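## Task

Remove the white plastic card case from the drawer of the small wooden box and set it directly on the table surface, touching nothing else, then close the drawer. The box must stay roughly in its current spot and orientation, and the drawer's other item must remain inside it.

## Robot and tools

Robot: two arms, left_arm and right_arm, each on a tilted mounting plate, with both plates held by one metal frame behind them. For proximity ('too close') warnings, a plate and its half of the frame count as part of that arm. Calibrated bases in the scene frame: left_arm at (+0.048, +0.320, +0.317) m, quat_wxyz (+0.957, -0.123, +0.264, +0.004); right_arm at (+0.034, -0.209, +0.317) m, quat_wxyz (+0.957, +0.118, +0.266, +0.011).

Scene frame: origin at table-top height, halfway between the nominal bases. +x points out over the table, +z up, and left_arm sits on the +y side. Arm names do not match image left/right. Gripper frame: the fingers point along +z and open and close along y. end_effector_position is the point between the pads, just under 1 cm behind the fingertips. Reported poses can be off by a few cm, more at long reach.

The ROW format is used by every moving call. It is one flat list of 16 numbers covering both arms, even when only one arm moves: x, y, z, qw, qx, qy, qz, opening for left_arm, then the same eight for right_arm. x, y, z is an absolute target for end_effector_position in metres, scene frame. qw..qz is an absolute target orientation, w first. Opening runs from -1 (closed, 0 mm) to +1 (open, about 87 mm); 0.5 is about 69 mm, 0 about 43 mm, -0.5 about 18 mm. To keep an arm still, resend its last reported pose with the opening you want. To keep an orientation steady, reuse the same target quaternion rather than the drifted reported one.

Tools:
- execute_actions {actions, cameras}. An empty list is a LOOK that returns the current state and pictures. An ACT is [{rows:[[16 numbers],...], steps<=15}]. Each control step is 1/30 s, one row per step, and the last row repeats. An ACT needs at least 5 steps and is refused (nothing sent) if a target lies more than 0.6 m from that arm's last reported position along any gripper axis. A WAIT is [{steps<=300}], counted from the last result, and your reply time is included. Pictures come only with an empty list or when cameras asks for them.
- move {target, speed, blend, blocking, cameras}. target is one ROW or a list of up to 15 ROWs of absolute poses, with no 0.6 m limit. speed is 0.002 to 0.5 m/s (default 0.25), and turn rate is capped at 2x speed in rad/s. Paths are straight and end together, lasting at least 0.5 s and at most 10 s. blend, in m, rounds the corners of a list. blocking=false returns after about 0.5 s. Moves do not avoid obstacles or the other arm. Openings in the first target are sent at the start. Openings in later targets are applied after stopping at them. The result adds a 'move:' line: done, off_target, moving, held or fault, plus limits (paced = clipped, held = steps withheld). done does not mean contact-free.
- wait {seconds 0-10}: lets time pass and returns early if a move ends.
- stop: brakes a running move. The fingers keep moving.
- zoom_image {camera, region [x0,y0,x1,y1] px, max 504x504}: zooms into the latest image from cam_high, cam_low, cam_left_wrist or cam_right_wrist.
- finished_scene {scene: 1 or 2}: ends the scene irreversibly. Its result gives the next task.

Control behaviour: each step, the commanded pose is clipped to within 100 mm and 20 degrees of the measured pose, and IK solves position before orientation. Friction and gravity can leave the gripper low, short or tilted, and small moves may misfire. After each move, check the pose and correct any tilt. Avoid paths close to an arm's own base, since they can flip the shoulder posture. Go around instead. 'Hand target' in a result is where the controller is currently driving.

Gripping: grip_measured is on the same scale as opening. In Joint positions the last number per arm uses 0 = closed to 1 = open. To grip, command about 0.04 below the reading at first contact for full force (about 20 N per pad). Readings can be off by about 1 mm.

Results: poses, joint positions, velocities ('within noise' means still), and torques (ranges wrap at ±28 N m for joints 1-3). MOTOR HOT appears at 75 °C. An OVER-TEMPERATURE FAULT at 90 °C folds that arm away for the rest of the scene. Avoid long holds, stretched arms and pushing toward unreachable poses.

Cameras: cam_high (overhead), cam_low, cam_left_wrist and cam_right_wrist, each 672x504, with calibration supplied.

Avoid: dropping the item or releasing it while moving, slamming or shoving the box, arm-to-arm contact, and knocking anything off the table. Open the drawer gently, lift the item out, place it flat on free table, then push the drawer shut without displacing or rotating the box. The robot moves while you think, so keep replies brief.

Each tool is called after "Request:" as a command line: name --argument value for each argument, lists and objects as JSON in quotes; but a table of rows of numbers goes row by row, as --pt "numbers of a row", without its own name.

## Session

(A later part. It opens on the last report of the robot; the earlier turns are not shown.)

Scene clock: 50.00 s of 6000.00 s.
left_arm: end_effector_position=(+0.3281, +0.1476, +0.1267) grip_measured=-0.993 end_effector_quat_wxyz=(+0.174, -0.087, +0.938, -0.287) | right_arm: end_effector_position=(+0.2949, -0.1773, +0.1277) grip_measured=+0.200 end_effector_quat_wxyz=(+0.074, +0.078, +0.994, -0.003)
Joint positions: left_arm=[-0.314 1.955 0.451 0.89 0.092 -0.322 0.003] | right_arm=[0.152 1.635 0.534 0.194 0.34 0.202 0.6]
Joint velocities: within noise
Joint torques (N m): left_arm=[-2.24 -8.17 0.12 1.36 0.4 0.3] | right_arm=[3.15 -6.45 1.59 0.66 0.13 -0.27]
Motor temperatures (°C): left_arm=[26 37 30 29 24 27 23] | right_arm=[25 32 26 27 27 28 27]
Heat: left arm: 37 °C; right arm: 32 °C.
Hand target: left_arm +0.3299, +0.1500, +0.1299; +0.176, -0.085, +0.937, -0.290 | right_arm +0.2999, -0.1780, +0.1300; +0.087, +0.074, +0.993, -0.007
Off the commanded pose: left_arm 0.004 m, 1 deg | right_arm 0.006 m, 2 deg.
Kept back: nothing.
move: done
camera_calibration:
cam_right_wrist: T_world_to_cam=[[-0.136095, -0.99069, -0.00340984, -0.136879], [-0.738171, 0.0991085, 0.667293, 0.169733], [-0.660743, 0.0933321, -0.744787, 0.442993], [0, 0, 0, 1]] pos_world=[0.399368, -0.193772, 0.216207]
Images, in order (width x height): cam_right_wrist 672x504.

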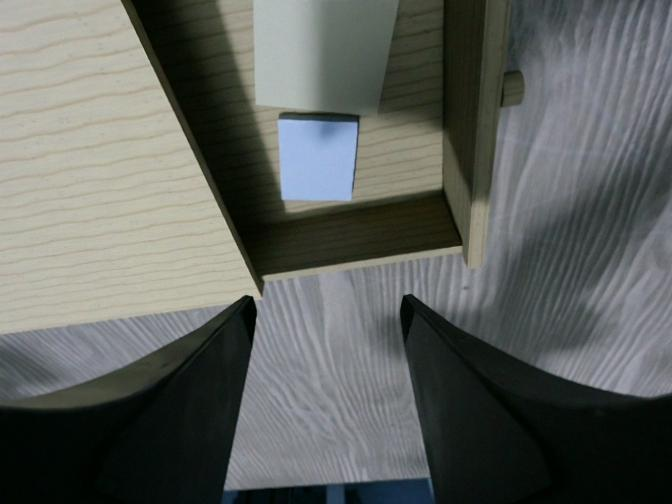

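Request:
move --target '[0.33,0.15,0.13,0.17585,-0.08497,0.93684,-0.29018,-1.0,0.304,-0.171,0.07,0.0720,0.0925,0.9930,0.0109,0.1]' --speed 0.2 --cameras '["cam_right_wrist"]'

Scene clock: 52.03 s of 6000.00 s.
left_arm: end_effector_position=(+0.3281, +0.1476, +0.1267) grip_measured=-0.993 end_effector_quat_wxyz=(+0.174, -0.087, +0.938, -0.287) | right_arm: end_effector_position=(+0.3027, -0.1706, +0.0744) grip_measured=+0.100 end_effector_quat_wxyz=(+0.070, +0.093, +0.993, +0.008)
Joint positions: left_arm=[-0.314 1.955 0.451 0.89 0.093 -0.322 0.003] | right_arm=[0.097 1.907 0.622 0.387 0.285 0.189 0.55]
Joint velocities: within noise
Joint torques (N m): left_arm=[-2.28 -8.17 0.14 1.36 0.39 0.29] | right_arm=[1.84 -4.75 1.68 0.62 -0.09 -0.26]
Motor temperatures (°C): left_arm=[26 38 30 29 24 26 23] | right_arm=[25 32 26 27 27 28 27]
Heat: left arm: 38 °C; right arm: 32 °C.
Hand target: left_arm +0.3299, +0.1499, +0.1299; +0.176, -0.085, +0.937, -0.290 | right_arm +0.3040, -0.1710, +0.0702; +0.072, +0.093, +0.993, +0.011
Off the commanded pose: left_arm 0.004 m, 0 deg | right_arm 0.005 m, 0 deg.
Kept back: nothing.
move: done
camera_calibration:
cam_right_wrist: T_world_to_cam=[[-0.164097, -0.986057, -0.0276347, -0.118249], [-0.732047, 0.102952, 0.67343, 0.208732], [-0.661195, 0.130738, -0.738734, 0.413858], [0, 0, 0, 1]] pos_world=[0.407038, -0.192196, 0.161898]
Images, in order (width x height): cam_right_wrist 672x504.

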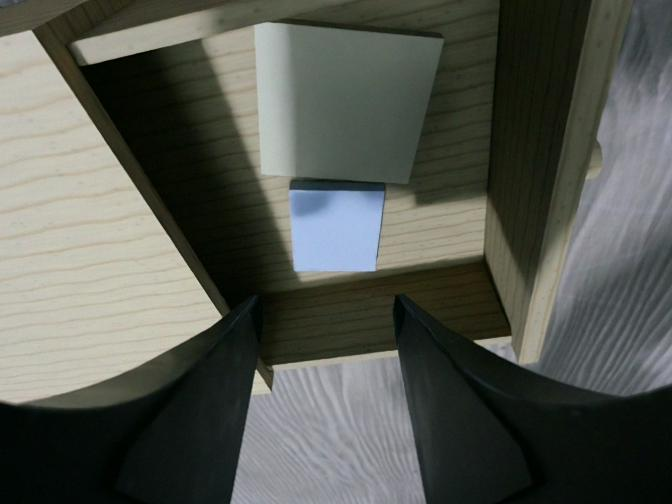

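Request:
move --pt "0.33 0.15 0.13 0.17585 -0.08497 0.93684 -0.29018 -1.0 0.304 -0.1716 0.0225 0.0720 0.0925 0.9930 0.0109 0.02" --pt "0.33 0.15 0.13 0.17585 -0.08497 0.93684 -0.29018 -1.0 0.304 -0.1716 0.0225 0.0720 0.0925 0.9930 0.0109 -0.3" --speed 0.11 --cameras '["cam_right_wrist"]'

Scene clock: 54.37 s of 6000.00 s.
left_arm: end_effector_position=(+0.3280, +0.1476, +0.1267) grip_measured=-0.993 end_effector_quat_wxyz=(+0.174, -0.087, +0.938, -0.287) | right_arm: end_effector_position=(+0.3040, -0.1709, +0.0268) grip_measured=-0.075 end_effector_quat_wxyz=(+0.070, +0.093, +0.993, +0.008)
Joint positions: left_arm=[-0.314 1.955 0.451 0.89 0.093 -0.322 0.003] | right_arm=[0.052 2.127 0.716 0.523 0.256 0.153 0.463]
Joint velocities: within noise
Joint torques (N m): left_arm=[-2.28 -8.16 0.16 1.37 0.38 0.29] | right_arm=[1.94 -5.18 0.57 0.65 -0.13 -0.25]
Motor temperatures (°C): left_arm=[26 38 30 29 24 26 23] | right_arm=[25 32 26 27 27 28 27]
Heat: left arm: 38 °C; right arm: 32 °C.
Hand target: left_arm +0.3299, +0.1500, +0.1299; +0.176, -0.085, +0.937, -0.290 | right_arm +0.3040, -0.1717, +0.0226; +0.072, +0.092, +0.993, +0.011
Off the commanded pose: left_arm 0.005 m, 0 deg | right_arm 0.004 m, 0 deg.
Kept back: nothing.
move: done
camera_calibration:
cam_right_wrist: T_world_to_cam=[[-0.164204, -0.986039, -0.0276356, -0.119605], [-0.731911, 0.103006, 0.67357, 0.241738], [-0.661319, 0.13083, -0.738607, 0.379595], [0, 0, 0, 1]] pos_world=[0.408325, -0.192498, 0.114239]
Images, in order (width x height): cam_right_wrist 672x504.

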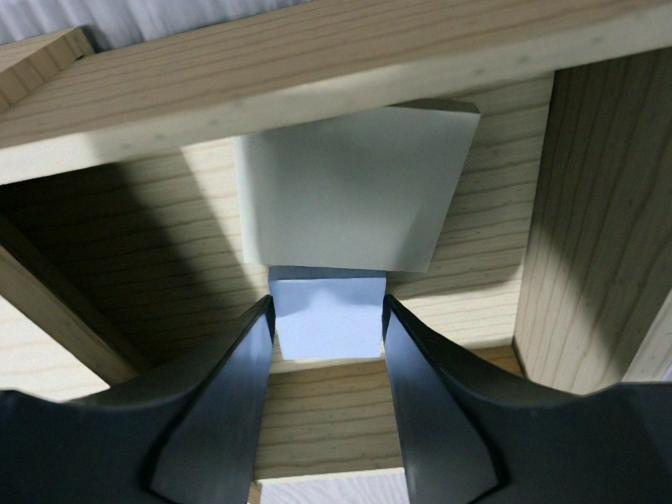

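Request:
move --pt "0.33 0.15 0.13 0.17585 -0.08497 0.93684 -0.29018 -1.0 0.304 -0.1725 0.11 0.0720 0.0925 0.9930 0.0109 -0.3" --pt "0.33 0.15 0.13 0.17585 -0.08497 0.93684 -0.29018 -1.0 0.43 -0.215 0.115 0.0720 0.0925 0.9930 0.0109 -0.3" --pt "0.33 0.15 0.13 0.17585 -0.08497 0.93684 -0.29018 -1.0 0.45 -0.225 0.045 0.0720 0.0925 0.9930 0.0109 -0.3" --speed '[0.15,0.3,0.15]' --blend '[0.025,0.025,0]' --cameras '["cam_right_wrist","cam_high"]'

Scene clock: 57.00 s of 6000.00 s.
left_arm: end_effector_position=(+0.3280, +0.1476, +0.1267) grip_measured=-0.993 end_effector_quat_wxyz=(+0.174, -0.087, +0.938, -0.287) | right_arm: end_effector_position=(+0.4471, -0.2240, +0.0501) grip_measured=-0.075 end_effector_quat_wxyz=(+0.070, +0.095, +0.993, +0.007)
Joint positions: left_arm=[-0.314 1.955 0.451 0.89 0.093 -0.322 0.003] | right_arm=[-0.059 2.086 1.284 -0.068 0.187 0.068 0.463]
Joint velocities: within noise
Joint torques (N m): left_arm=[-2.26 -8.2 0.14 1.37 0.39 0.3] | right_arm=[2.13 -7.8 5.41 0.56 -0.11 -0.28]
Motor temperatures (°C): left_arm=[26 39 30 29 24 26 23] | right_arm=[25 32 26 27 27 28 27]
Heat: left arm: 39 °C; right arm: 32 °C.
Hand target: left_arm +0.3299, +0.1500, +0.1299; +0.176, -0.085, +0.937, -0.290 | right_arm +0.4500, -0.2251, +0.0451; +0.072, +0.093, +0.993, +0.011
Off the commanded pose: left_arm 0.005 m, 0 deg | right_arm 0.006 m, 1 deg.
Kept back: nothing.
move: done
camera_calibration:
cam_right_wrist: T_world_to_cam=[[-0.167096, -0.985583, -0.0265614, -0.146472], [-0.730883, 0.105743, 0.674261, 0.336396], [-0.661731, 0.132079, -0.738015, 0.498869], [0, 0, 0, 1]] pos_world=[0.551509, -0.245822, 0.137463]
Images, in order (width x height): cam_high 672x504, cam_right_wrist 672x504.

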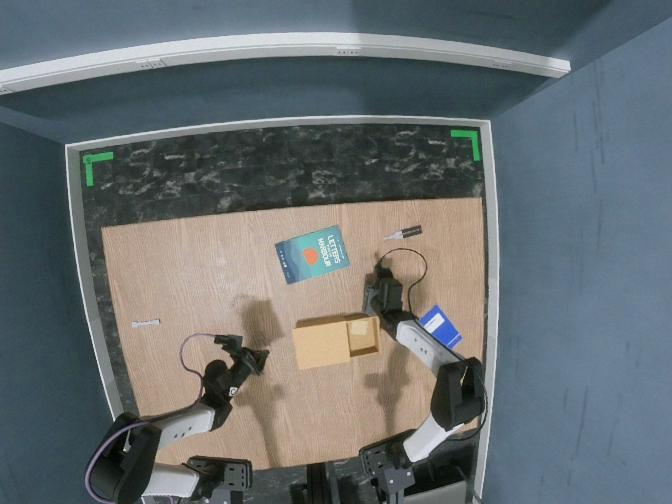

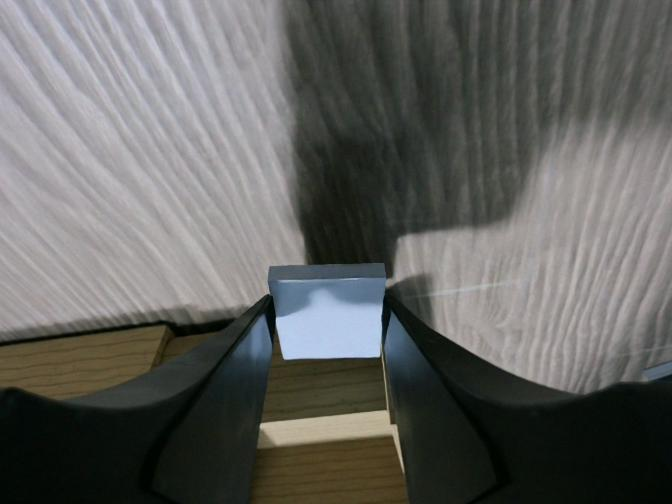

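Request:
move --pt "0.33 0.15 0.13 0.17585 -0.08497 0.93684 -0.29018 -1.0 0.462 -0.225 0.028 0.0720 0.0925 0.9930 0.0109 -0.3" --pt "0.33 0.15 0.13 0.17585 -0.08497 0.93684 -0.29018 -1.0 0.463 -0.225 0.010 0.0720 0.0925 0.9930 0.0109 -0.3" --speed '[0.08,0.03]' --blend '[0.005,0]' --cameras '["cam_right_wrist","cam_low"]'

Scene clock: 58.33 s of 6000.00 s.
left_arm: end_effector_position=(+0.3280, +0.1476, +0.1267) grip_measured=-0.993 end_effector_quat_wxyz=(+0.174, -0.087, +0.938, -0.287) | right_arm: end_effector_position=(+0.4606, -0.2225, +0.0193) grip_measured=-0.075 end_effector_quat_wxyz=(+0.068, +0.093, +0.993, +0.008)
Joint positions: left_arm=[-0.314 1.955 0.451 0.89 0.093 -0.322 0.003] | right_arm=[-0.068 2.214 1.411 -0.069 0.179 0.059 0.463]
Joint velocities: within noise
Joint torques (N m): left_arm=[-2.24 -8.16 0.09 1.37 0.38 0.28] | right_arm=[1.91 -7.24 5.79 0.67 -0.14 -0.24]
Motor temperatures (°C): left_arm=[26 39 30 29 24 26 23] | right_arm=[25 32 26 27 27 28 28]
Heat: left arm: 39 °C; right arm: 32 °C.
Hand target: left_arm +0.3299, +0.1500, +0.1299; +0.176, -0.085, +0.937, -0.290 | right_arm +0.4627, -0.2251, +0.0104; +0.072, +0.092, +0.993, +0.011
Off the commanded pose: left_arm 0.005 m, 0 deg | right_arm 0.010 m, 1 deg.
Kept back: nothing.
move: done
camera_calibration:
cam_right_wrist: T_world_to_cam=[[-0.163586, -0.986122, -0.0283203, -0.145307], [-0.72939, 0.101569, 0.676516, 0.365175], [-0.664251, 0.131325, -0.735883, 0.485821], [0, 0, 0, 1]] pos_world=[0.565292, -0.244181, 0.106346]
Images, in order (width x height): cam_low 672x504, cam_right_wrist 672x504.

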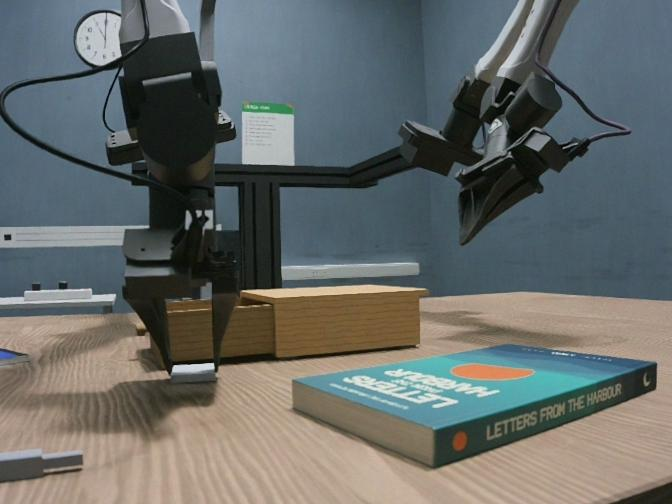

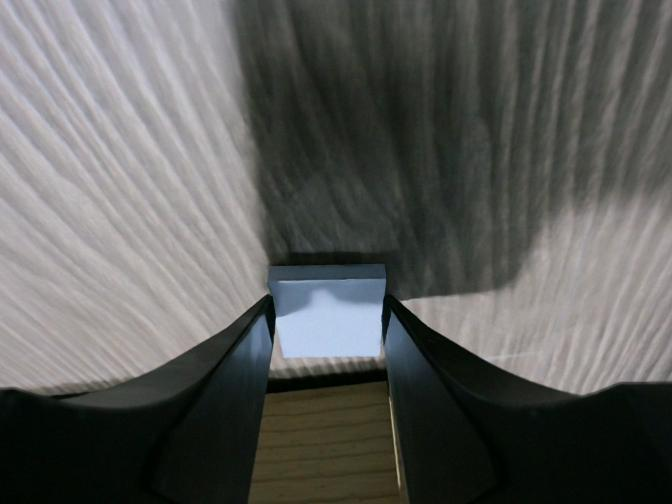

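Request:
move --target '[0.33,0.15,0.13,0.17585,-0.08497,0.93684,-0.29018,-1.0,0.463,-0.225,0.004,0.0720,0.0925,0.9930,0.0109,-0.3]' --speed 0.03 --cameras '["cam_low"]'

Request:
zoom_image --camera "cam_low" --region '[120, 320, 270, 430]'

Scene clock: 59.27 s of 6000.00 s.
left_arm: end_effector_position=(+0.3280, +0.1476, +0.1267) grip_measured=-0.993 end_effector_quat_wxyz=(+0.174, -0.087, +0.938, -0.287) | right_arm: end_effector_position=(+0.4603, -0.2224, +0.0186) grip_measured=-0.075 end_effector_quat_wxyz=(+0.064, +0.092, +0.994, +0.009)
Joint positions: left_arm=[-0.314 1.955 0.451 0.89 0.093 -0.322 0.003] | right_arm=[-0.068 2.22 1.423 -0.084 0.179 0.059 0.463]
Joint velocities: within noise
Joint torques (N m): left_arm=[-2.26 -8.2 0.14 1.36 0.4 0.29] | right_arm=[1.62 -6.35 5.71 0.82 -0.15 -0.31]
Motor temperatures (°C): left_arm=[26 40 30 29 24 26 23] | right_arm=[25 32 26 27 27 28 28]
Heat: left arm: 40 °C; right arm: 32 °C.
Hand target: left_arm +0.3300, +0.1500, +0.1299; +0.176, -0.085, +0.937, -0.290 | right_arm +0.4624, -0.2251, +0.0048; +0.072, +0.092, +0.993, +0.011
Off the commanded pose: left_arm 0.005 m, 0 deg | right_arm 0.015 m, 1 deg.
Kept back: nothing.
move: off_target (right_arm)
Images, in order (width x height): cam_low 672x504.

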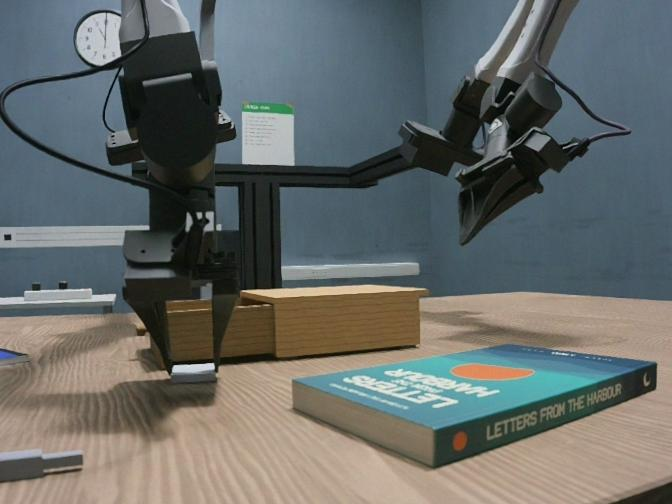

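Scaled by 3.360 from the camera's 672x504 image, which has a finer 960x720 frame.

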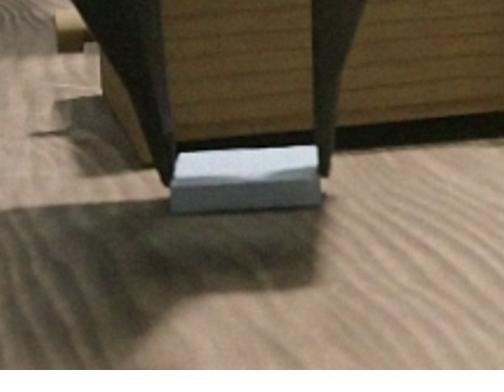

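Request:
move --pt "0.33 0.15 0.13 0.17585 -0.08497 0.93684 -0.29018 -1.0 0.4605 -0.2235 0.013 0.0720 0.0925 0.9930 0.0109 0.05" --pt "0.325 0.06 0.125 0.17585 -0.08497 0.93684 -0.29018 -1.0 0.452 -0.228 0.11 0.0720 0.0925 0.9930 0.0109 0.05" --speed '[0.1,0.25]' --cameras '["cam_right_wrist","cam_high"]'

Request:
zoom_image --camera "cam_high" --region '[230, 230, 450, 400]'

Scene clock: 62.43 s of 6000.00 s.
left_arm: end_effector_position=(+0.3242, +0.0594, +0.1291) grip_measured=-0.993 end_effector_quat_wxyz=(+0.175, -0.079, +0.935, -0.298) | right_arm: end_effector_position=(+0.4487, -0.2282, +0.1005) grip_measured=+0.050 end_effector_quat_wxyz=(+0.066, +0.090, +0.994, +0.014)
Joint positions: left_arm=[-0.581 2.129 0.611 0.91 -0.101 -0.465 0.003] | right_arm=[-0.048 1.927 1.248 -0.202 0.18 0.069 0.525]
Joint velocities: within noise
Joint torques (N m): left_arm=[-4.62 -6.02 1.81 1.65 0.04 0.13] | right_arm=[3.45 -11.23 4.05 0.39 0.08 -0.05]
Motor temperatures (°C): left_arm=[26 40 30 29 24 26 23] | right_arm=[25 32 26 27 27 28 28]
Heat: left arm: 40 °C; right arm: 32 °C.
Hand target: left_arm +0.3250, +0.0601, +0.1251; +0.176, -0.085, +0.937, -0.290 | right_arm +0.4521, -0.2280, +0.1098; +0.072, +0.093, +0.993, +0.011
Off the commanded pose: left_arm 0.004 m, 1 deg | right_arm 0.010 m, 1 deg.
Kept back: nothing.
move: done
camera_calibration:
cam_right_wrist: T_world_to_cam=[[-0.156012, -0.987006, -0.0384696, -0.153173], [-0.727585, 0.0884913, 0.680286, 0.297983], [-0.668042, 0.134122, -0.731937, 0.540425], [0, 0, 0, 1]] pos_world=[0.553938, -0.250035, 0.186951]
Images, in order (width x height): cam_high 672x504, cam_right_wrist 672x504.

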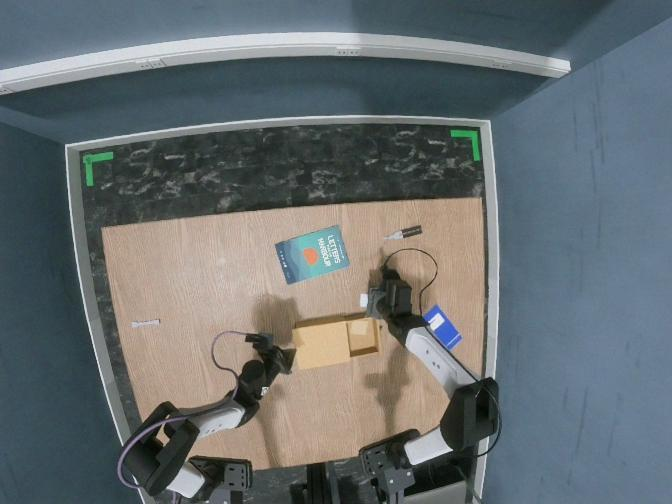

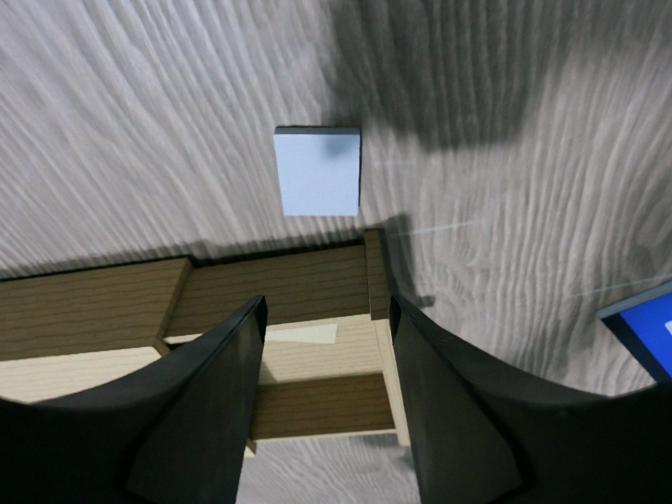

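Scaled by 2.291 from the camera's 672x504 image, which has a finer 960x720 frame.

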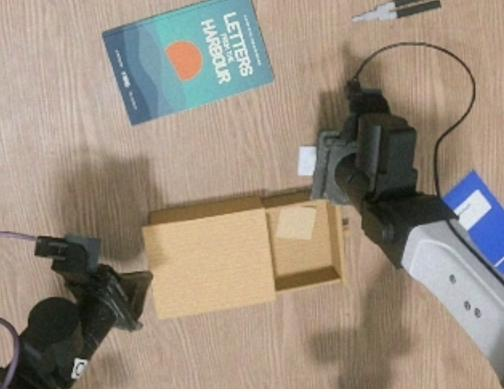

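Request:
move --pt "0.325 0.05 0.12 0.17585 -0.08497 0.93684 -0.29018 -1.0 0.40 -0.30 0.12 0.128 0.078 0.985 0.08 -1.0" --pt "0.325 0.02 0.11 0.17585 -0.08497 0.93684 -0.29018 -1.0 0.335 -0.325 0.09 0.17688 0.06398 0.96821 0.16494 -1.0" --pt "0.325 0.02 0.11 0.17585 -0.08497 0.93684 -0.29018 -1.0 0.324 -0.310 0.031 0.17688 0.06398 0.96821 0.16494 -1.0" --pt "0.325 0.02 0.11 0.17585 -0.08497 0.93684 -0.29018 -1.0 0.324 -0.248 0.031 0.17688 0.06398 0.96821 0.16494 -1.0" --speed '[0.3,0.3,0.2,0.08]' --blend '[0.03,0.03,0.01,0]' --cameras '["cam_right_wrist","cam_low"]'

Scene clock: 65.40 s of 6000.00 s.
left_arm: end_effector_position=(+0.3274, +0.0206, +0.1143) grip_measured=-0.993 end_effector_quat_wxyz=(+0.178, -0.083, +0.934, -0.298) | right_arm: end_effector_position=(+0.3287, -0.2554, +0.0338) grip_measured=-0.973 end_effector_quat_wxyz=(+0.182, +0.059, +0.969, +0.158)
Joint positions: left_arm=[-0.652 2.265 0.747 0.91 -0.163 -0.51 0.003] | right_arm=[-0.392 2.068 0.666 0.685 -0.391 -0.203 0.013]
Joint velocities: within noise
Joint torques (N m): left_arm=[-5.75 -6.46 2.06 1.59 0.03 0.13] | right_arm=[1.46 -5.15 -0.77 0.83 -0.3 -0.01]
Motor temperatures (°C): left_arm=[26 40 30 30 24 26 23] | right_arm=[25 33 26 27 27 28 27]
Heat: left arm: 40 °C; right arm: 33 °C.
Hand target: left_arm +0.3250, +0.0200, +0.1101; +0.176, -0.085, +0.937, -0.290 | right_arm +0.3239, -0.2481, +0.0312; +0.177, +0.064, +0.968, +0.165
Off the commanded pose: left_arm 0.005 m, 1 deg | right_arm 0.009 m, 1 deg.
Kept back: nothing.
move: done
camera_calibration:
cam_right_wrist: T_world_to_cam=[[-0.0381369, -0.94603, -0.321827, -0.220005], [-0.877805, -0.12218, 0.463175, 0.261333], [-0.477498, 0.300166, -0.82577, 0.397991], [0, 0, 0, 1]] pos_world=[0.411049, -0.295665, 0.136803]
Images, in order (width x height): cam_low 672x504, cam_right_wrist 672x504.

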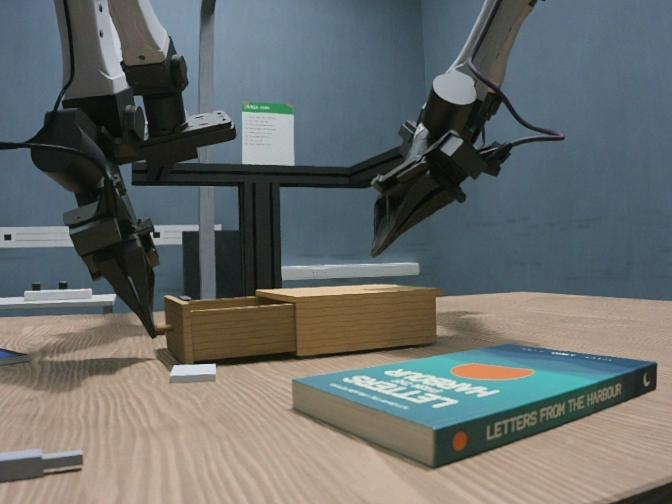

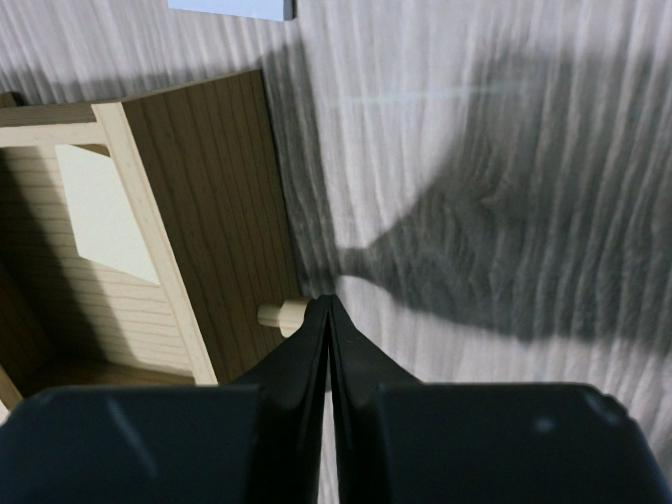

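Request:
move --pt "0.322 0.02 0.04 0.17585 -0.08497 0.93684 -0.29018 -1.0 0.319 -0.252 0.031 0.17688 0.06398 0.96821 0.16494 -1.0" --pt "0.320 0.01 0.028 0.17585 -0.08497 0.93684 -0.29018 -1.0 0.319 -0.155 0.031 0.17688 0.06398 0.96821 0.16494 -1.0" --speed '[0.15,0.12]' --blend '[0.006,0]' --cameras '["cam_right_wrist","cam_low"]'

Scene clock: 67.70 s of 6000.00 s.
left_arm: end_effector_position=(+0.3423, -0.0153, +0.0730) grip_measured=-0.994 end_effector_quat_wxyz=(+0.208, -0.090, +0.903, -0.366) | right_arm: end_effector_position=(+0.3228, -0.1825, +0.0282) grip_measured=-0.973 end_effector_quat_wxyz=(+0.179, +0.067, +0.974, +0.119)
Joint positions: left_arm=[-0.598 2.543 0.924 1.139 -0.016 -0.496 0.003] | right_arm=[-0.113 2.158 0.589 0.906 -0.096 -0.018 0.013]
Joint velocities: within noise
Joint torques (N m): left_arm=[-3.23 -4.4 1.35 0.77 -0.57 0.58] | right_arm=[5.44 -4.72 -1.5 0.95 -0.79 0.18]
Motor temperatures (°C): left_arm=[26 40 30 30 24 26 23] | right_arm=[25 33 26 28 27 28 27]
Heat: left arm: 40 °C; right arm: 33 °C.
Hand target: left_arm +0.3175, +0.0127, +0.0340; +0.176, -0.083, +0.936, -0.293 | right_arm +0.3181, -0.1562, +0.0318; +0.175, +0.064, +0.969, +0.164
Off the commanded pose: left_arm 0.056 m, 10 deg | right_arm 0.028 m, 5 deg.
Kept back: nothing.
move: off_target (left_arm, right_arm)
camera_calibration:
cam_right_wrist: T_world_to_cam=[[-0.0675762, -0.96577, -0.250443, -0.149171], [-0.873722, -0.063911, 0.482209, 0.276474], [-0.481709, 0.251404, -0.839495, 0.36155], [0, 0, 0, 1]] pos_world=[0.405643, -0.21729, 0.132842]
Images, in order (width x height): cam_low 672x504, cam_right_wrist 672x504.

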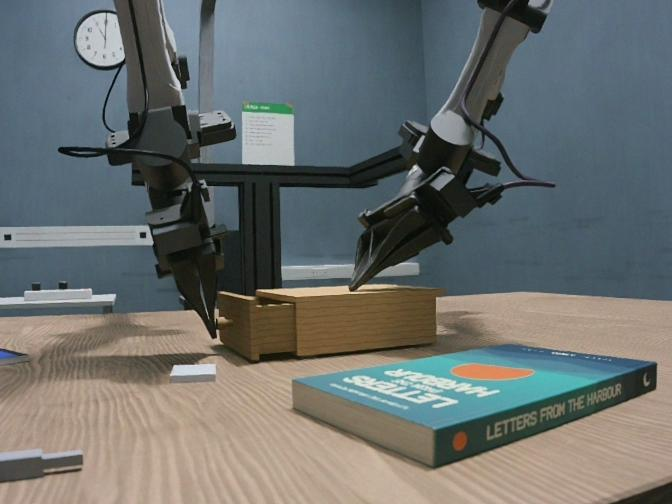

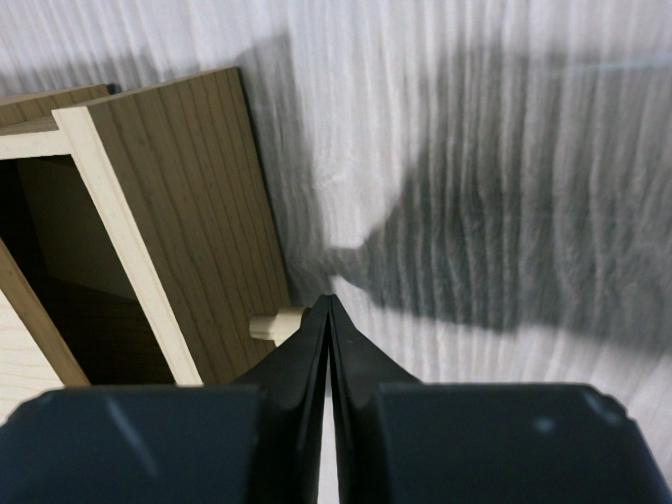

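Request:
move --target '[0.320,0.01,0.028,0.17585,-0.08497,0.93684,-0.29018,-1.0,0.314,-0.100,0.033,0.17688,0.06398,0.96821,0.16494,-1.0]' --speed 0.1 --cameras '["cam_right_wrist","cam_low"]'

Scene clock: 69.07 s of 6000.00 s.
left_arm: end_effector_position=(+0.3458, -0.0156, +0.0734) grip_measured=-0.994 end_effector_quat_wxyz=(+0.214, -0.091, +0.901, -0.365) | right_arm: end_effector_position=(+0.3124, -0.1278, +0.0293) grip_measured=-0.974 end_effector_quat_wxyz=(+0.173, +0.066, +0.976, +0.116)
Joint positions: left_arm=[-0.598 2.544 0.928 1.148 -0.021 -0.493 0.003] | right_arm=[0.078 2.227 0.584 0.969 0.06 0.099 0.013]
Joint velocities: within noise
Joint torques (N m): left_arm=[-3.28 -4.57 0.95 0.69 -0.53 0.56] | right_arm=[6.32 -4.78 -0.39 1.07 -0.82 0.19]
Motor temperatures (°C): left_arm=[26 39 30 29 24 27 23] | right_arm=[25 32 26 28 27 28 27]
Heat: left arm: 39 °C; right arm: 32 °C.
Hand target: left_arm +0.3176, +0.0127, +0.0341; +0.177, -0.083, +0.936, -0.293 | right_arm +0.3130, -0.1012, +0.0341; +0.175, +0.064, +0.969, +0.164
Off the commanded pose: left_arm 0.058 m, 11 deg | right_arm 0.028 m, 6 deg.
Kept back: nothing.
move: off_target (left_arm, right_arm)
camera_calibration:
cam_right_wrist: T_world_to_cam=[[-0.0687779, -0.967221, -0.244446, -0.0967453], [-0.867117, -0.0632092, 0.494078, 0.268057], [-0.493334, 0.245945, -0.834346, 0.346428], [0, 0, 0, 1]] pos_world=[0.396687, -0.161833, 0.13295]
Images, in order (width x height): cam_low 672x504, cam_right_wrist 672x504.

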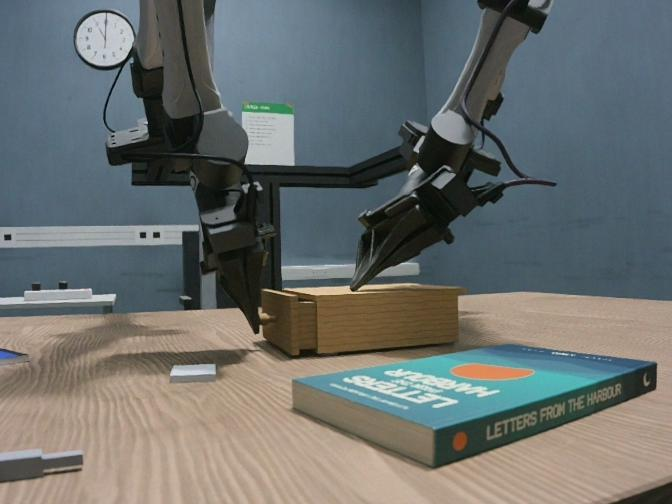

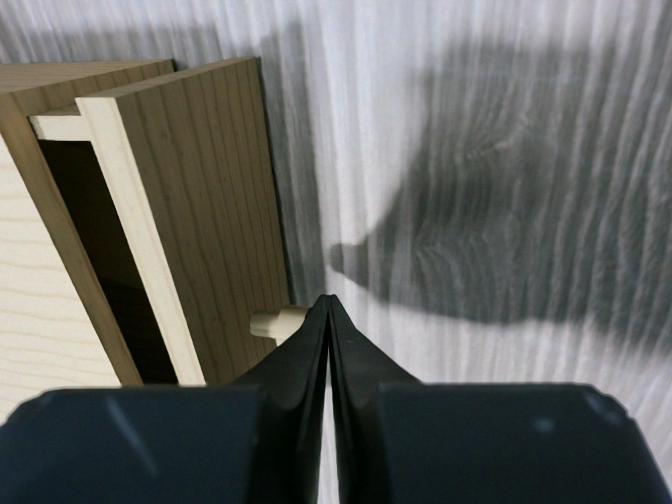

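Request:
move --pt "0.335 0.0 0.085 0.17585 -0.08497 0.93684 -0.29018 -1.0 0.314 -0.124 0.033 0.17688 0.06398 0.96821 0.16494 -1.0" --pt "0.33 0.11 0.12 0.17585 -0.08497 0.93684 -0.29018 -1.0 0.314 -0.124 0.033 0.17688 0.06398 0.96821 0.16494 -1.0" --pt "0.325 0.165 0.085 0.17585 -0.08497 0.93684 -0.29018 -1.0 0.314 -0.124 0.033 0.17688 0.06398 0.96821 0.16494 -1.0" --pt "0.322 0.145 0.043 0.17585 -0.08497 0.93684 -0.29018 -1.0 0.314 -0.124 0.033 0.17688 0.06398 0.96821 0.16494 -1.0" --pt "0.322 0.118 0.043 0.17585 -0.08497 0.93684 -0.29018 -1.0 0.314 -0.122 0.033 0.17688 0.06398 0.96821 0.16494 -1.0" --pt "0.322 0.070 0.043 0.17585 -0.08497 0.93684 -0.29018 -1.0 0.314 -0.100 0.033 0.17688 0.06398 0.96821 0.16494 -1.0" --speed '[0.25,0.35,0.3,0.2,0.1,0.08]' --blend '[0.01,0.03,0.02,0.01,0.005,0]' --cameras '["cam_right_wrist","cam_low"]'

Scene clock: 72.23 s of 6000.00 s.
left_arm: end_effector_position=(+0.3326, +0.0989, +0.0366) grip_measured=-0.994 end_effector_quat_wxyz=(+0.195, -0.093, +0.945, -0.245) | right_arm: end_effector_position=(+0.3126, -0.1353, +0.0274) grip_measured=-0.974 end_effector_quat_wxyz=(+0.173, +0.069, +0.977, +0.102)
Joint positions: left_arm=[-0.398 2.448 0.742 1.11 -0.069 -0.354 0.003] | right_arm=[0.069 2.227 0.584 0.97 0.082 0.095 0.013]
Joint velocities: within noise
Joint torques (N m): left_arm=[-7.98 -5.76 1.14 1.47 0.83 -0.17] | right_arm=[7.15 -5.01 -0.65 1.05 -1.03 0.22]
Motor temperatures (°C): left_arm=[26 39 29 29 24 27 23] | right_arm=[25 32 26 28 27 28 27]
Heat: left arm: 39 °C; right arm: 32 °C.
Hand target: left_arm +0.3211, +0.0719, +0.0441; +0.175, -0.085, +0.937, -0.289 | right_arm +0.3126, -0.1017, +0.0346; +0.174, +0.063, +0.969, +0.164
Off the commanded pose: left_arm 0.031 m, 6 deg | right_arm 0.036 m, 7 deg.
Kept back: nothing.
move: off_target (left_arm, right_arm)
camera_calibration:
cam_right_wrist: T_world_to_cam=[[-0.0802205, -0.972507, -0.218622, -0.102236], [-0.866654, -0.0403009, 0.49728, 0.271522], [-0.492419, 0.229362, -0.839593, 0.344456], [0, 0, 0, 1]] pos_world=[0.396731, -0.167487, 0.13183]
Images, in order (width x height): cam_low 672x504, cam_right_wrist 672x504.

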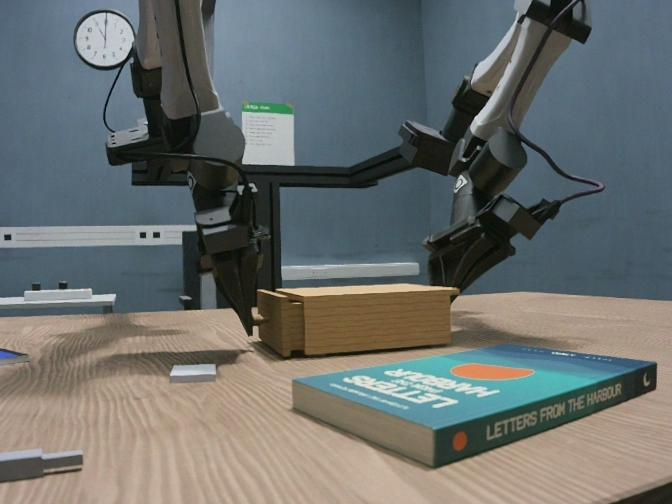

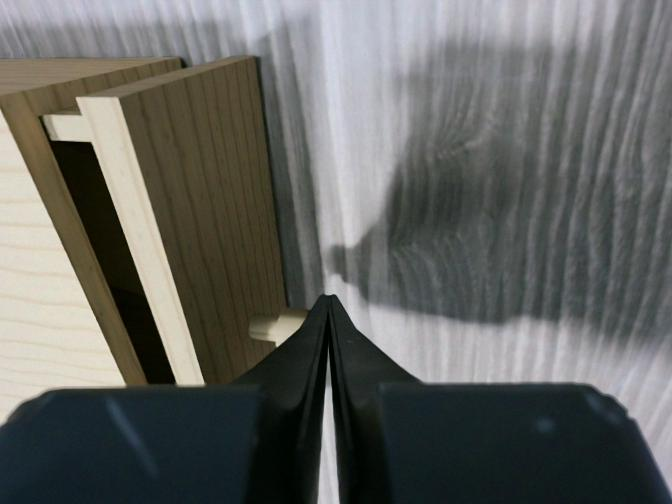

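Request:
move --target '[0.318,0.038,0.045,0.17585,-0.08497,0.93684,-0.29018,-1.0,0.314,-0.082,0.034,0.17688,0.06398,0.96821,0.16494,-1.0]' --speed 0.07 --cameras '["cam_right_wrist","cam_low"]'

Scene clock: 73.30 s of 6000.00 s.
left_arm: end_effector_position=(+0.3331, +0.0827, +0.0356) grip_measured=-0.994 end_effector_quat_wxyz=(+0.204, -0.100, +0.949, -0.218) | right_arm: end_effector_position=(+0.3115, -0.1355, +0.0281) grip_measured=-0.974 end_effector_quat_wxyz=(+0.175, +0.072, +0.980, +0.068)
Joint positions: left_arm=[-0.473 2.473 0.784 1.091 -0.189 -0.394 0.003] | right_arm=[0.112 2.23 0.584 0.969 0.184 0.115 0.013]
Joint velocities: within noise
Joint torques (N m): left_arm=[-9.74 -5.46 2.13 1.4 1.2 -0.28] | right_arm=[9.03 -4.77 0.13 1.06 -1.5 0.45]
Motor temperatures (°C): left_arm=[27 39 29 29 25 27 23] | right_arm=[25 32 26 28 27 28 27]
Heat: left arm: 39 °C; right arm: 32 °C.
Hand target: left_arm +0.3161, +0.0421, +0.0478; +0.175, -0.085, +0.938, -0.287 | right_arm +0.3110, -0.0859, +0.0379; +0.173, +0.063, +0.970, +0.161
Off the commanded pose: left_arm 0.048 m, 9 deg | right_arm 0.054 m, 11 deg.
Kept back: nothing.
move: off_target (left_arm, right_arm)
camera_calibration:
cam_right_wrist: T_world_to_cam=[[-0.0978503, -0.983298, -0.15346, -0.100192], [-0.865301, 0.00788885, 0.50119, 0.276221], [-0.491609, 0.181831, -0.851621, 0.338144], [0, 0, 0, 1]] pos_world=[0.395445, -0.162183, 0.134155]
Images, in order (width x height): cam_low 672x504, cam_right_wrist 672x504.

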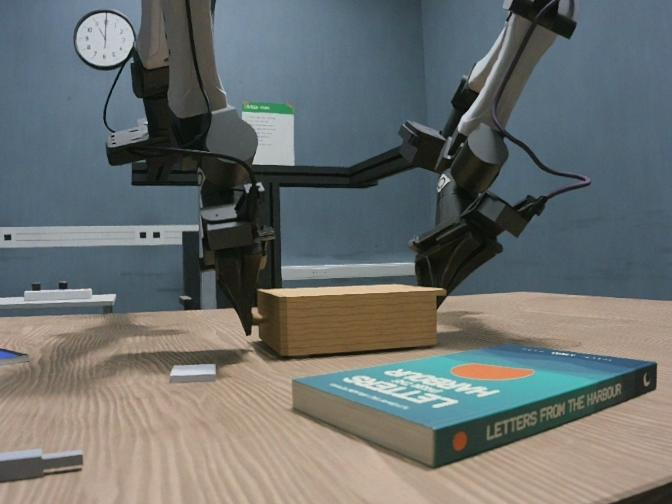

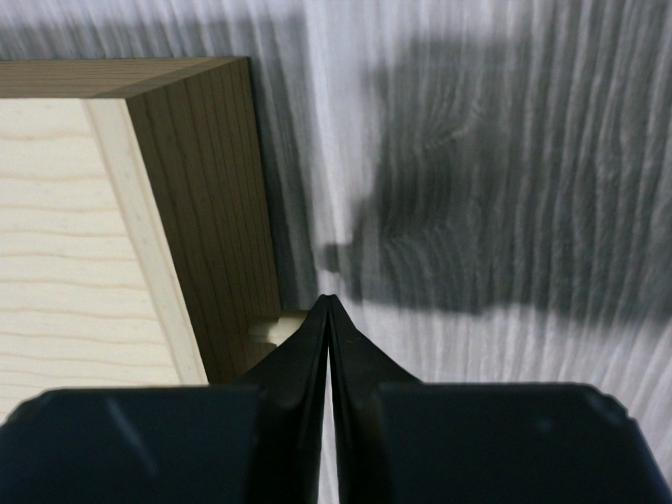

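Request:
move --pt "0.325 0.082 0.043 0.17585 -0.08497 0.93684 -0.29018 -1.0 0.314 -0.126 0.033 0.17688 0.06398 0.96821 0.16494 -1.0" --pt "0.325 0.125 0.05 0.17585 -0.08497 0.93684 -0.29018 -1.0 0.314 -0.119 0.033 0.17688 0.06398 0.96821 0.16494 -1.0" --speed '[0.12,0.15]' --blend '[0.008,0]' --cameras '["cam_high","cam_low"]'

Request:
zoom_image --camera "cam_low" --region '[230, 260, 480, 380]'

Request:
zoom_image --camera "cam_high" --region '[230, 230, 450, 400]'

Scene clock: 74.80 s of 6000.00 s.
left_arm: end_effector_position=(+0.3183, +0.1239, +0.0448) grip_measured=-0.994 end_effector_quat_wxyz=(+0.167, -0.088, +0.940, -0.283) | right_arm: end_effector_position=(+0.3063, -0.1300, +0.0285) grip_measured=-0.974 end_effector_quat_wxyz=(+0.164, +0.071, +0.974, +0.142)
Joint positions: left_arm=[-0.291 2.391 0.654 1.106 0.107 -0.311 0.003] | right_arm=[0.036 2.23 0.574 0.968 -0.023 0.093 0.013]
Joint velocities: within noise
Joint torques (N m): left_arm=[-3.14 -8.77 -1.29 1.54 0.38 0.32] | right_arm=[4.11 -6.19 -0.83 1.02 -0.51 -0.13]
Motor temperatures (°C): left_arm=[27 39 29 29 25 27 23] | right_arm=[25 32 26 28 27 28 27]
Heat: left arm: 39 °C; right arm: 32 °C.
Hand target: left_arm +0.3248, +0.1250, +0.0499; +0.176, -0.085, +0.937, -0.290 | right_arm +0.3137, -0.1191, +0.0332; +0.177, +0.064, +0.968, +0.165
Off the commanded pose: left_arm 0.009 m, 1 deg | right_arm 0.014 m, 3 deg.
Kept back: nothing.
move: off_target (right_arm)
Images, in order (width x height): cam_high 672x504, cam_low 672x504.

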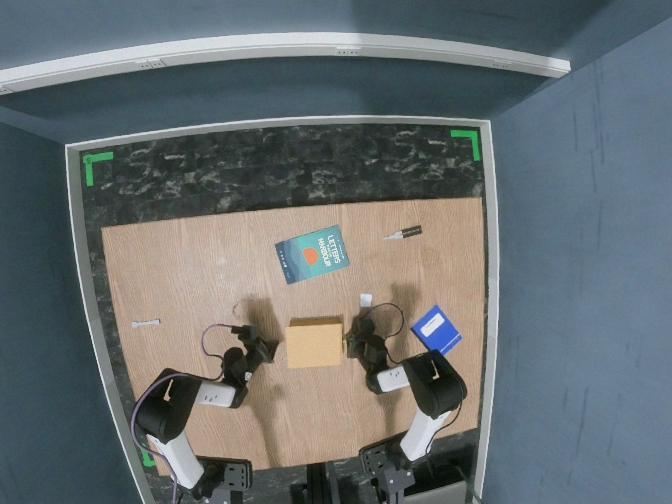

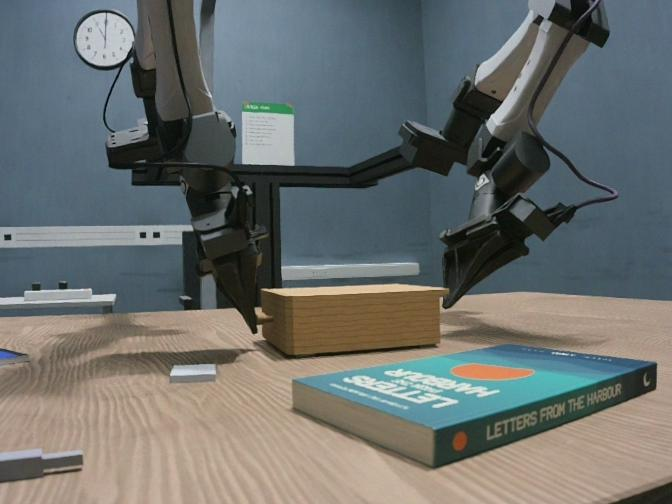

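Scaled by 2.016 from the camera's 672x504 image, which has a finer 960x720 frame.

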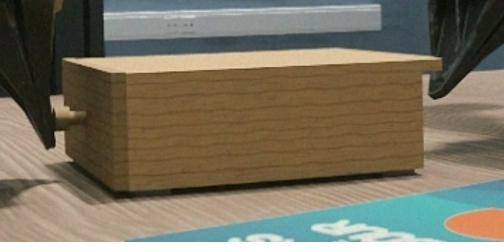

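Scaled by 2.291 from the camera's 672x504 image, which has a finer 960x720 frame.

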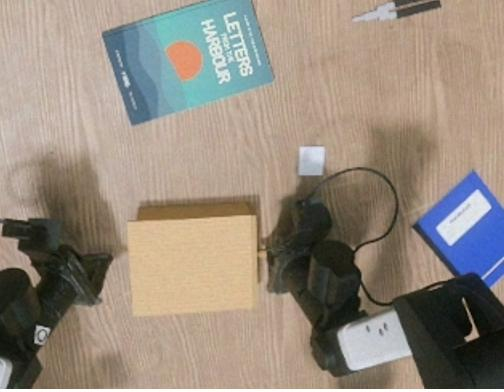

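Request:
move --pt "0.325 0.135 0.06 0.17585 -0.08497 0.93684 -0.29018 -1.0 0.312 -0.150 0.036 0.17688 0.06398 0.96821 0.16494 -1.0" --pt "0.325 0.135 0.06 0.17585 -0.08497 0.93684 -0.29018 -1.0 0.38 -0.143 0.036 0.17688 0.06398 0.96821 0.16494 -1.0" --pt "0.325 0.135 0.06 0.17585 -0.08497 0.93684 -0.29018 -1.0 0.38 -0.096 0.034 0.17688 0.06398 0.96821 0.16494 -1.0" --speed '[0.2,0.2,0.08]' --blend '[0.01,0.01,0]' --cameras '["cam_high","cam_low","cam_right_wrist"]'

Request:
zoom_image --camera "cam_high" --region '[270, 300, 370, 376]'

Request:
zoom_image --camera "cam_low" --region '[230, 260, 480, 380]'

Scene clock: 77.67 s of 6000.00 s.
left_arm: end_effector_position=(+0.3225, +0.1322, +0.0568) grip_measured=-0.994 end_effector_quat_wxyz=(+0.175, -0.087, +0.938, -0.287) | right_arm: end_effector_position=(+0.3849, -0.1048, +0.0372) grip_measured=-0.974 end_effector_quat_wxyz=(+0.185, +0.063, +0.968, +0.159)
Joint positions: left_arm=[-0.274 2.333 0.611 1.106 0.126 -0.299 0.003] | right_arm=[0.1 2.161 0.815 0.7 -0.008 0.118 0.013]
Joint velocities: within noise
Joint torques (N m): left_arm=[-2.76 -8.65 -1.31 1.38 0.4 0.29] | right_arm=[4.93 -5.59 1.65 0.9 -0.16 -0.02]
Motor temperatures (°C): left_arm=[27 40 29 29 25 27 23] | right_arm=[25 32 26 28 27 28 27]
Heat: left arm: 40 °C; right arm: 32 °C.
Hand target: left_arm +0.3250, +0.1350, +0.0599; +0.176, -0.085, +0.937, -0.290 | right_arm +0.3799, -0.0962, +0.0343; +0.177, +0.064, +0.968, +0.165
Off the commanded pose: left_arm 0.005 m, 0 deg | right_arm 0.011 m, 1 deg.
Kept back: nothing.
move: off_target (right_arm)
camera_calibration:
cam_right_wrist: T_world_to_cam=[[-0.0430517, -0.94469, -0.325128, -0.0720744], [-0.881128, -0.117489, 0.458049, 0.329542], [-0.470914, 0.306199, -0.827335, 0.380559], [0, 0, 0, 1]] pos_world=[0.466476, -0.145897, 0.140469]
Images, in order (width x height): cam_high 672x504, cam_low 672x504, cam_right_wrist 672x504.

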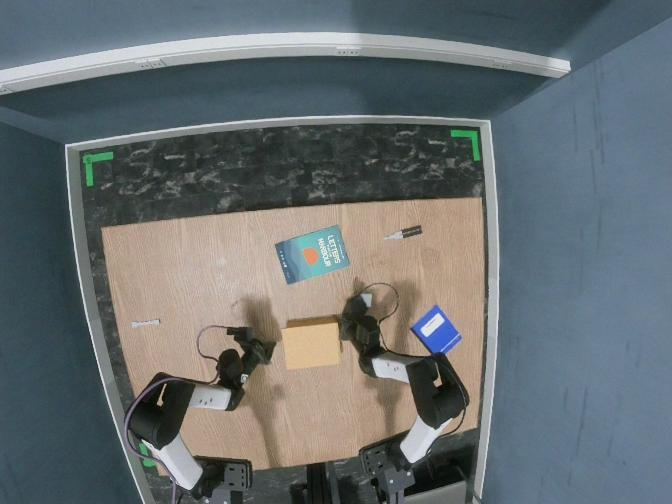

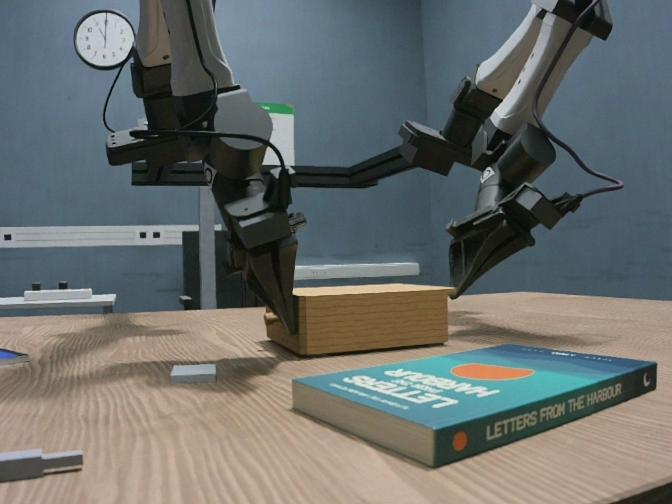

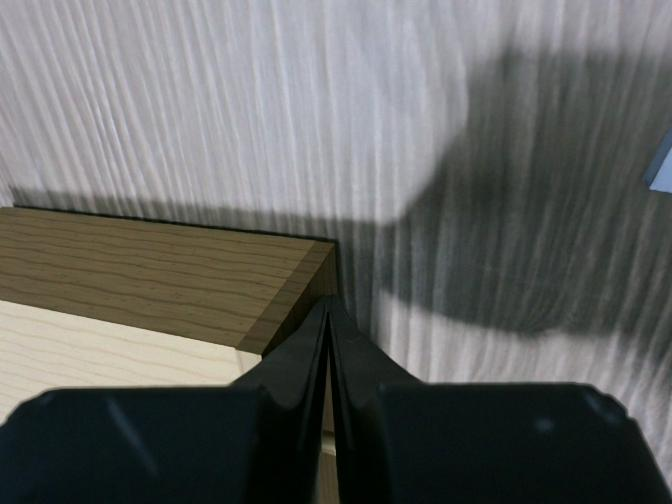

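Scaled by 5.040 from the camera's 672x504 image, which has a finer 960x720 frame.

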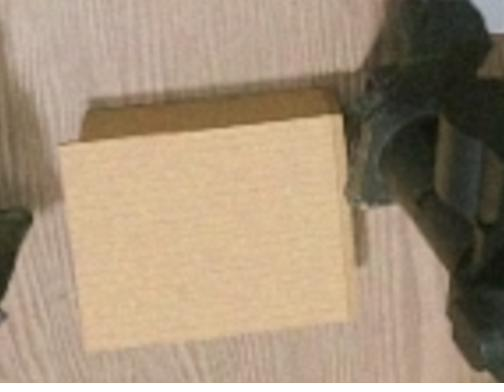

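Scaled by 2.016 from the camera's 672x504 image, which has a finer 960x720 frame.

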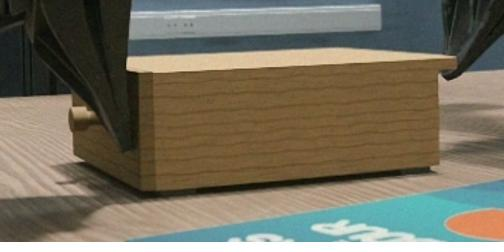

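Request:
move --pt "0.325 0.15 0.07 0.17585 -0.08497 0.93684 -0.29018 -1.0 0.378 -0.130 0.038 0.17688 0.06398 0.96821 0.16494 -1.0" --pt "0.325 0.19 0.12 0.17585 -0.08497 0.93684 -0.29018 -1.0 0.35 -0.165 0.14 0.17688 0.06398 0.96821 0.16494 -1.0" --speed '[0.12,0.25]' --blend '[0.015,0]' --cameras '["cam_low","cam_high"]'

Request:
zoom_image --camera "cam_low" --region '[230, 260, 480, 380]'

Scene clock: 89.67 s of 6000.00 s.
left_arm: end_effector_position=(+0.3242, +0.1881, +0.1173) grip_measured=-0.994 end_effector_quat_wxyz=(+0.175, -0.087, +0.938, -0.287) | right_arm: end_effector_position=(+0.3467, -0.1618, +0.1344) grip_measured=-0.974 end_effector_quat_wxyz=(+0.169, +0.066, +0.970, +0.163)
Joint positions: left_arm=[-0.153 1.935 0.409 0.899 0.224 -0.228 0.003] | right_arm=[-0.009 1.618 0.521 0.418 -0.1 0.063 0.013]
Joint velocities: within noise
Joint torques (N m): left_arm=[-1.66 -7.87 -0.24 1.31 0.43 0.31] | right_arm=[1.03 -7.94 1.96 0.72 -0.29 -0.29]
Motor temperatures (°C): left_arm=[27 40 29 29 24 26 23] | right_arm=[26 33 26 28 27 28 27]
Heat: left arm: 40 °C; right arm: 33 °C.
Hand target: left_arm +0.3251, +0.1899, +0.1200; +0.176, -0.085, +0.937, -0.290 | right_arm +0.3499, -0.1649, +0.1397; +0.177, +0.064, +0.968, +0.165
Off the commanded pose: left_arm 0.003 m, 0 deg | right_arm 0.007 m, 1 deg.
Kept back: nothing.
move: done
Images, in order (width x height): cam_high 672x504, cam_low 672x504.

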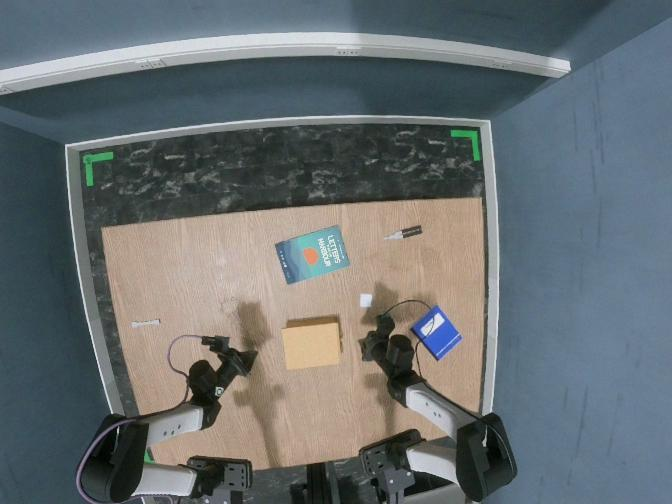

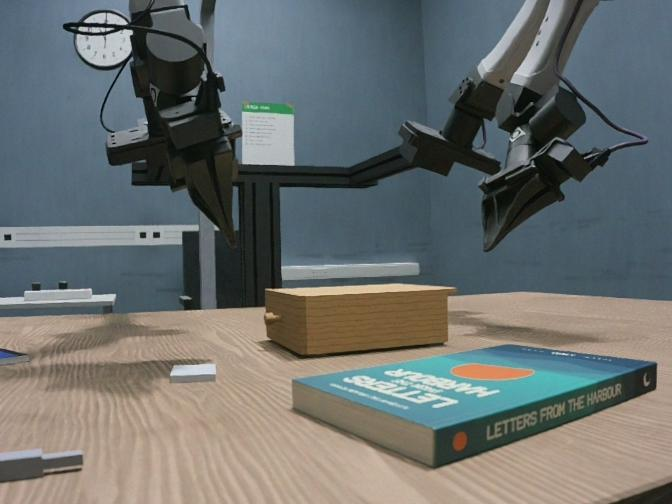

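Scaled by 2.016 from the camera's 672x504 image, which has a finer 960x720 frame.

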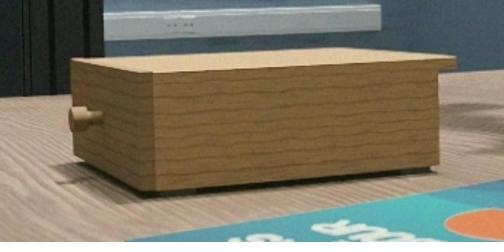

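The drawer is shut, the card case is lying on the bare table, and the box is back to within about 5 mm of where it started, facing the same way.

Request:
finished_scene --scene 2

The scene is finished: the task was done.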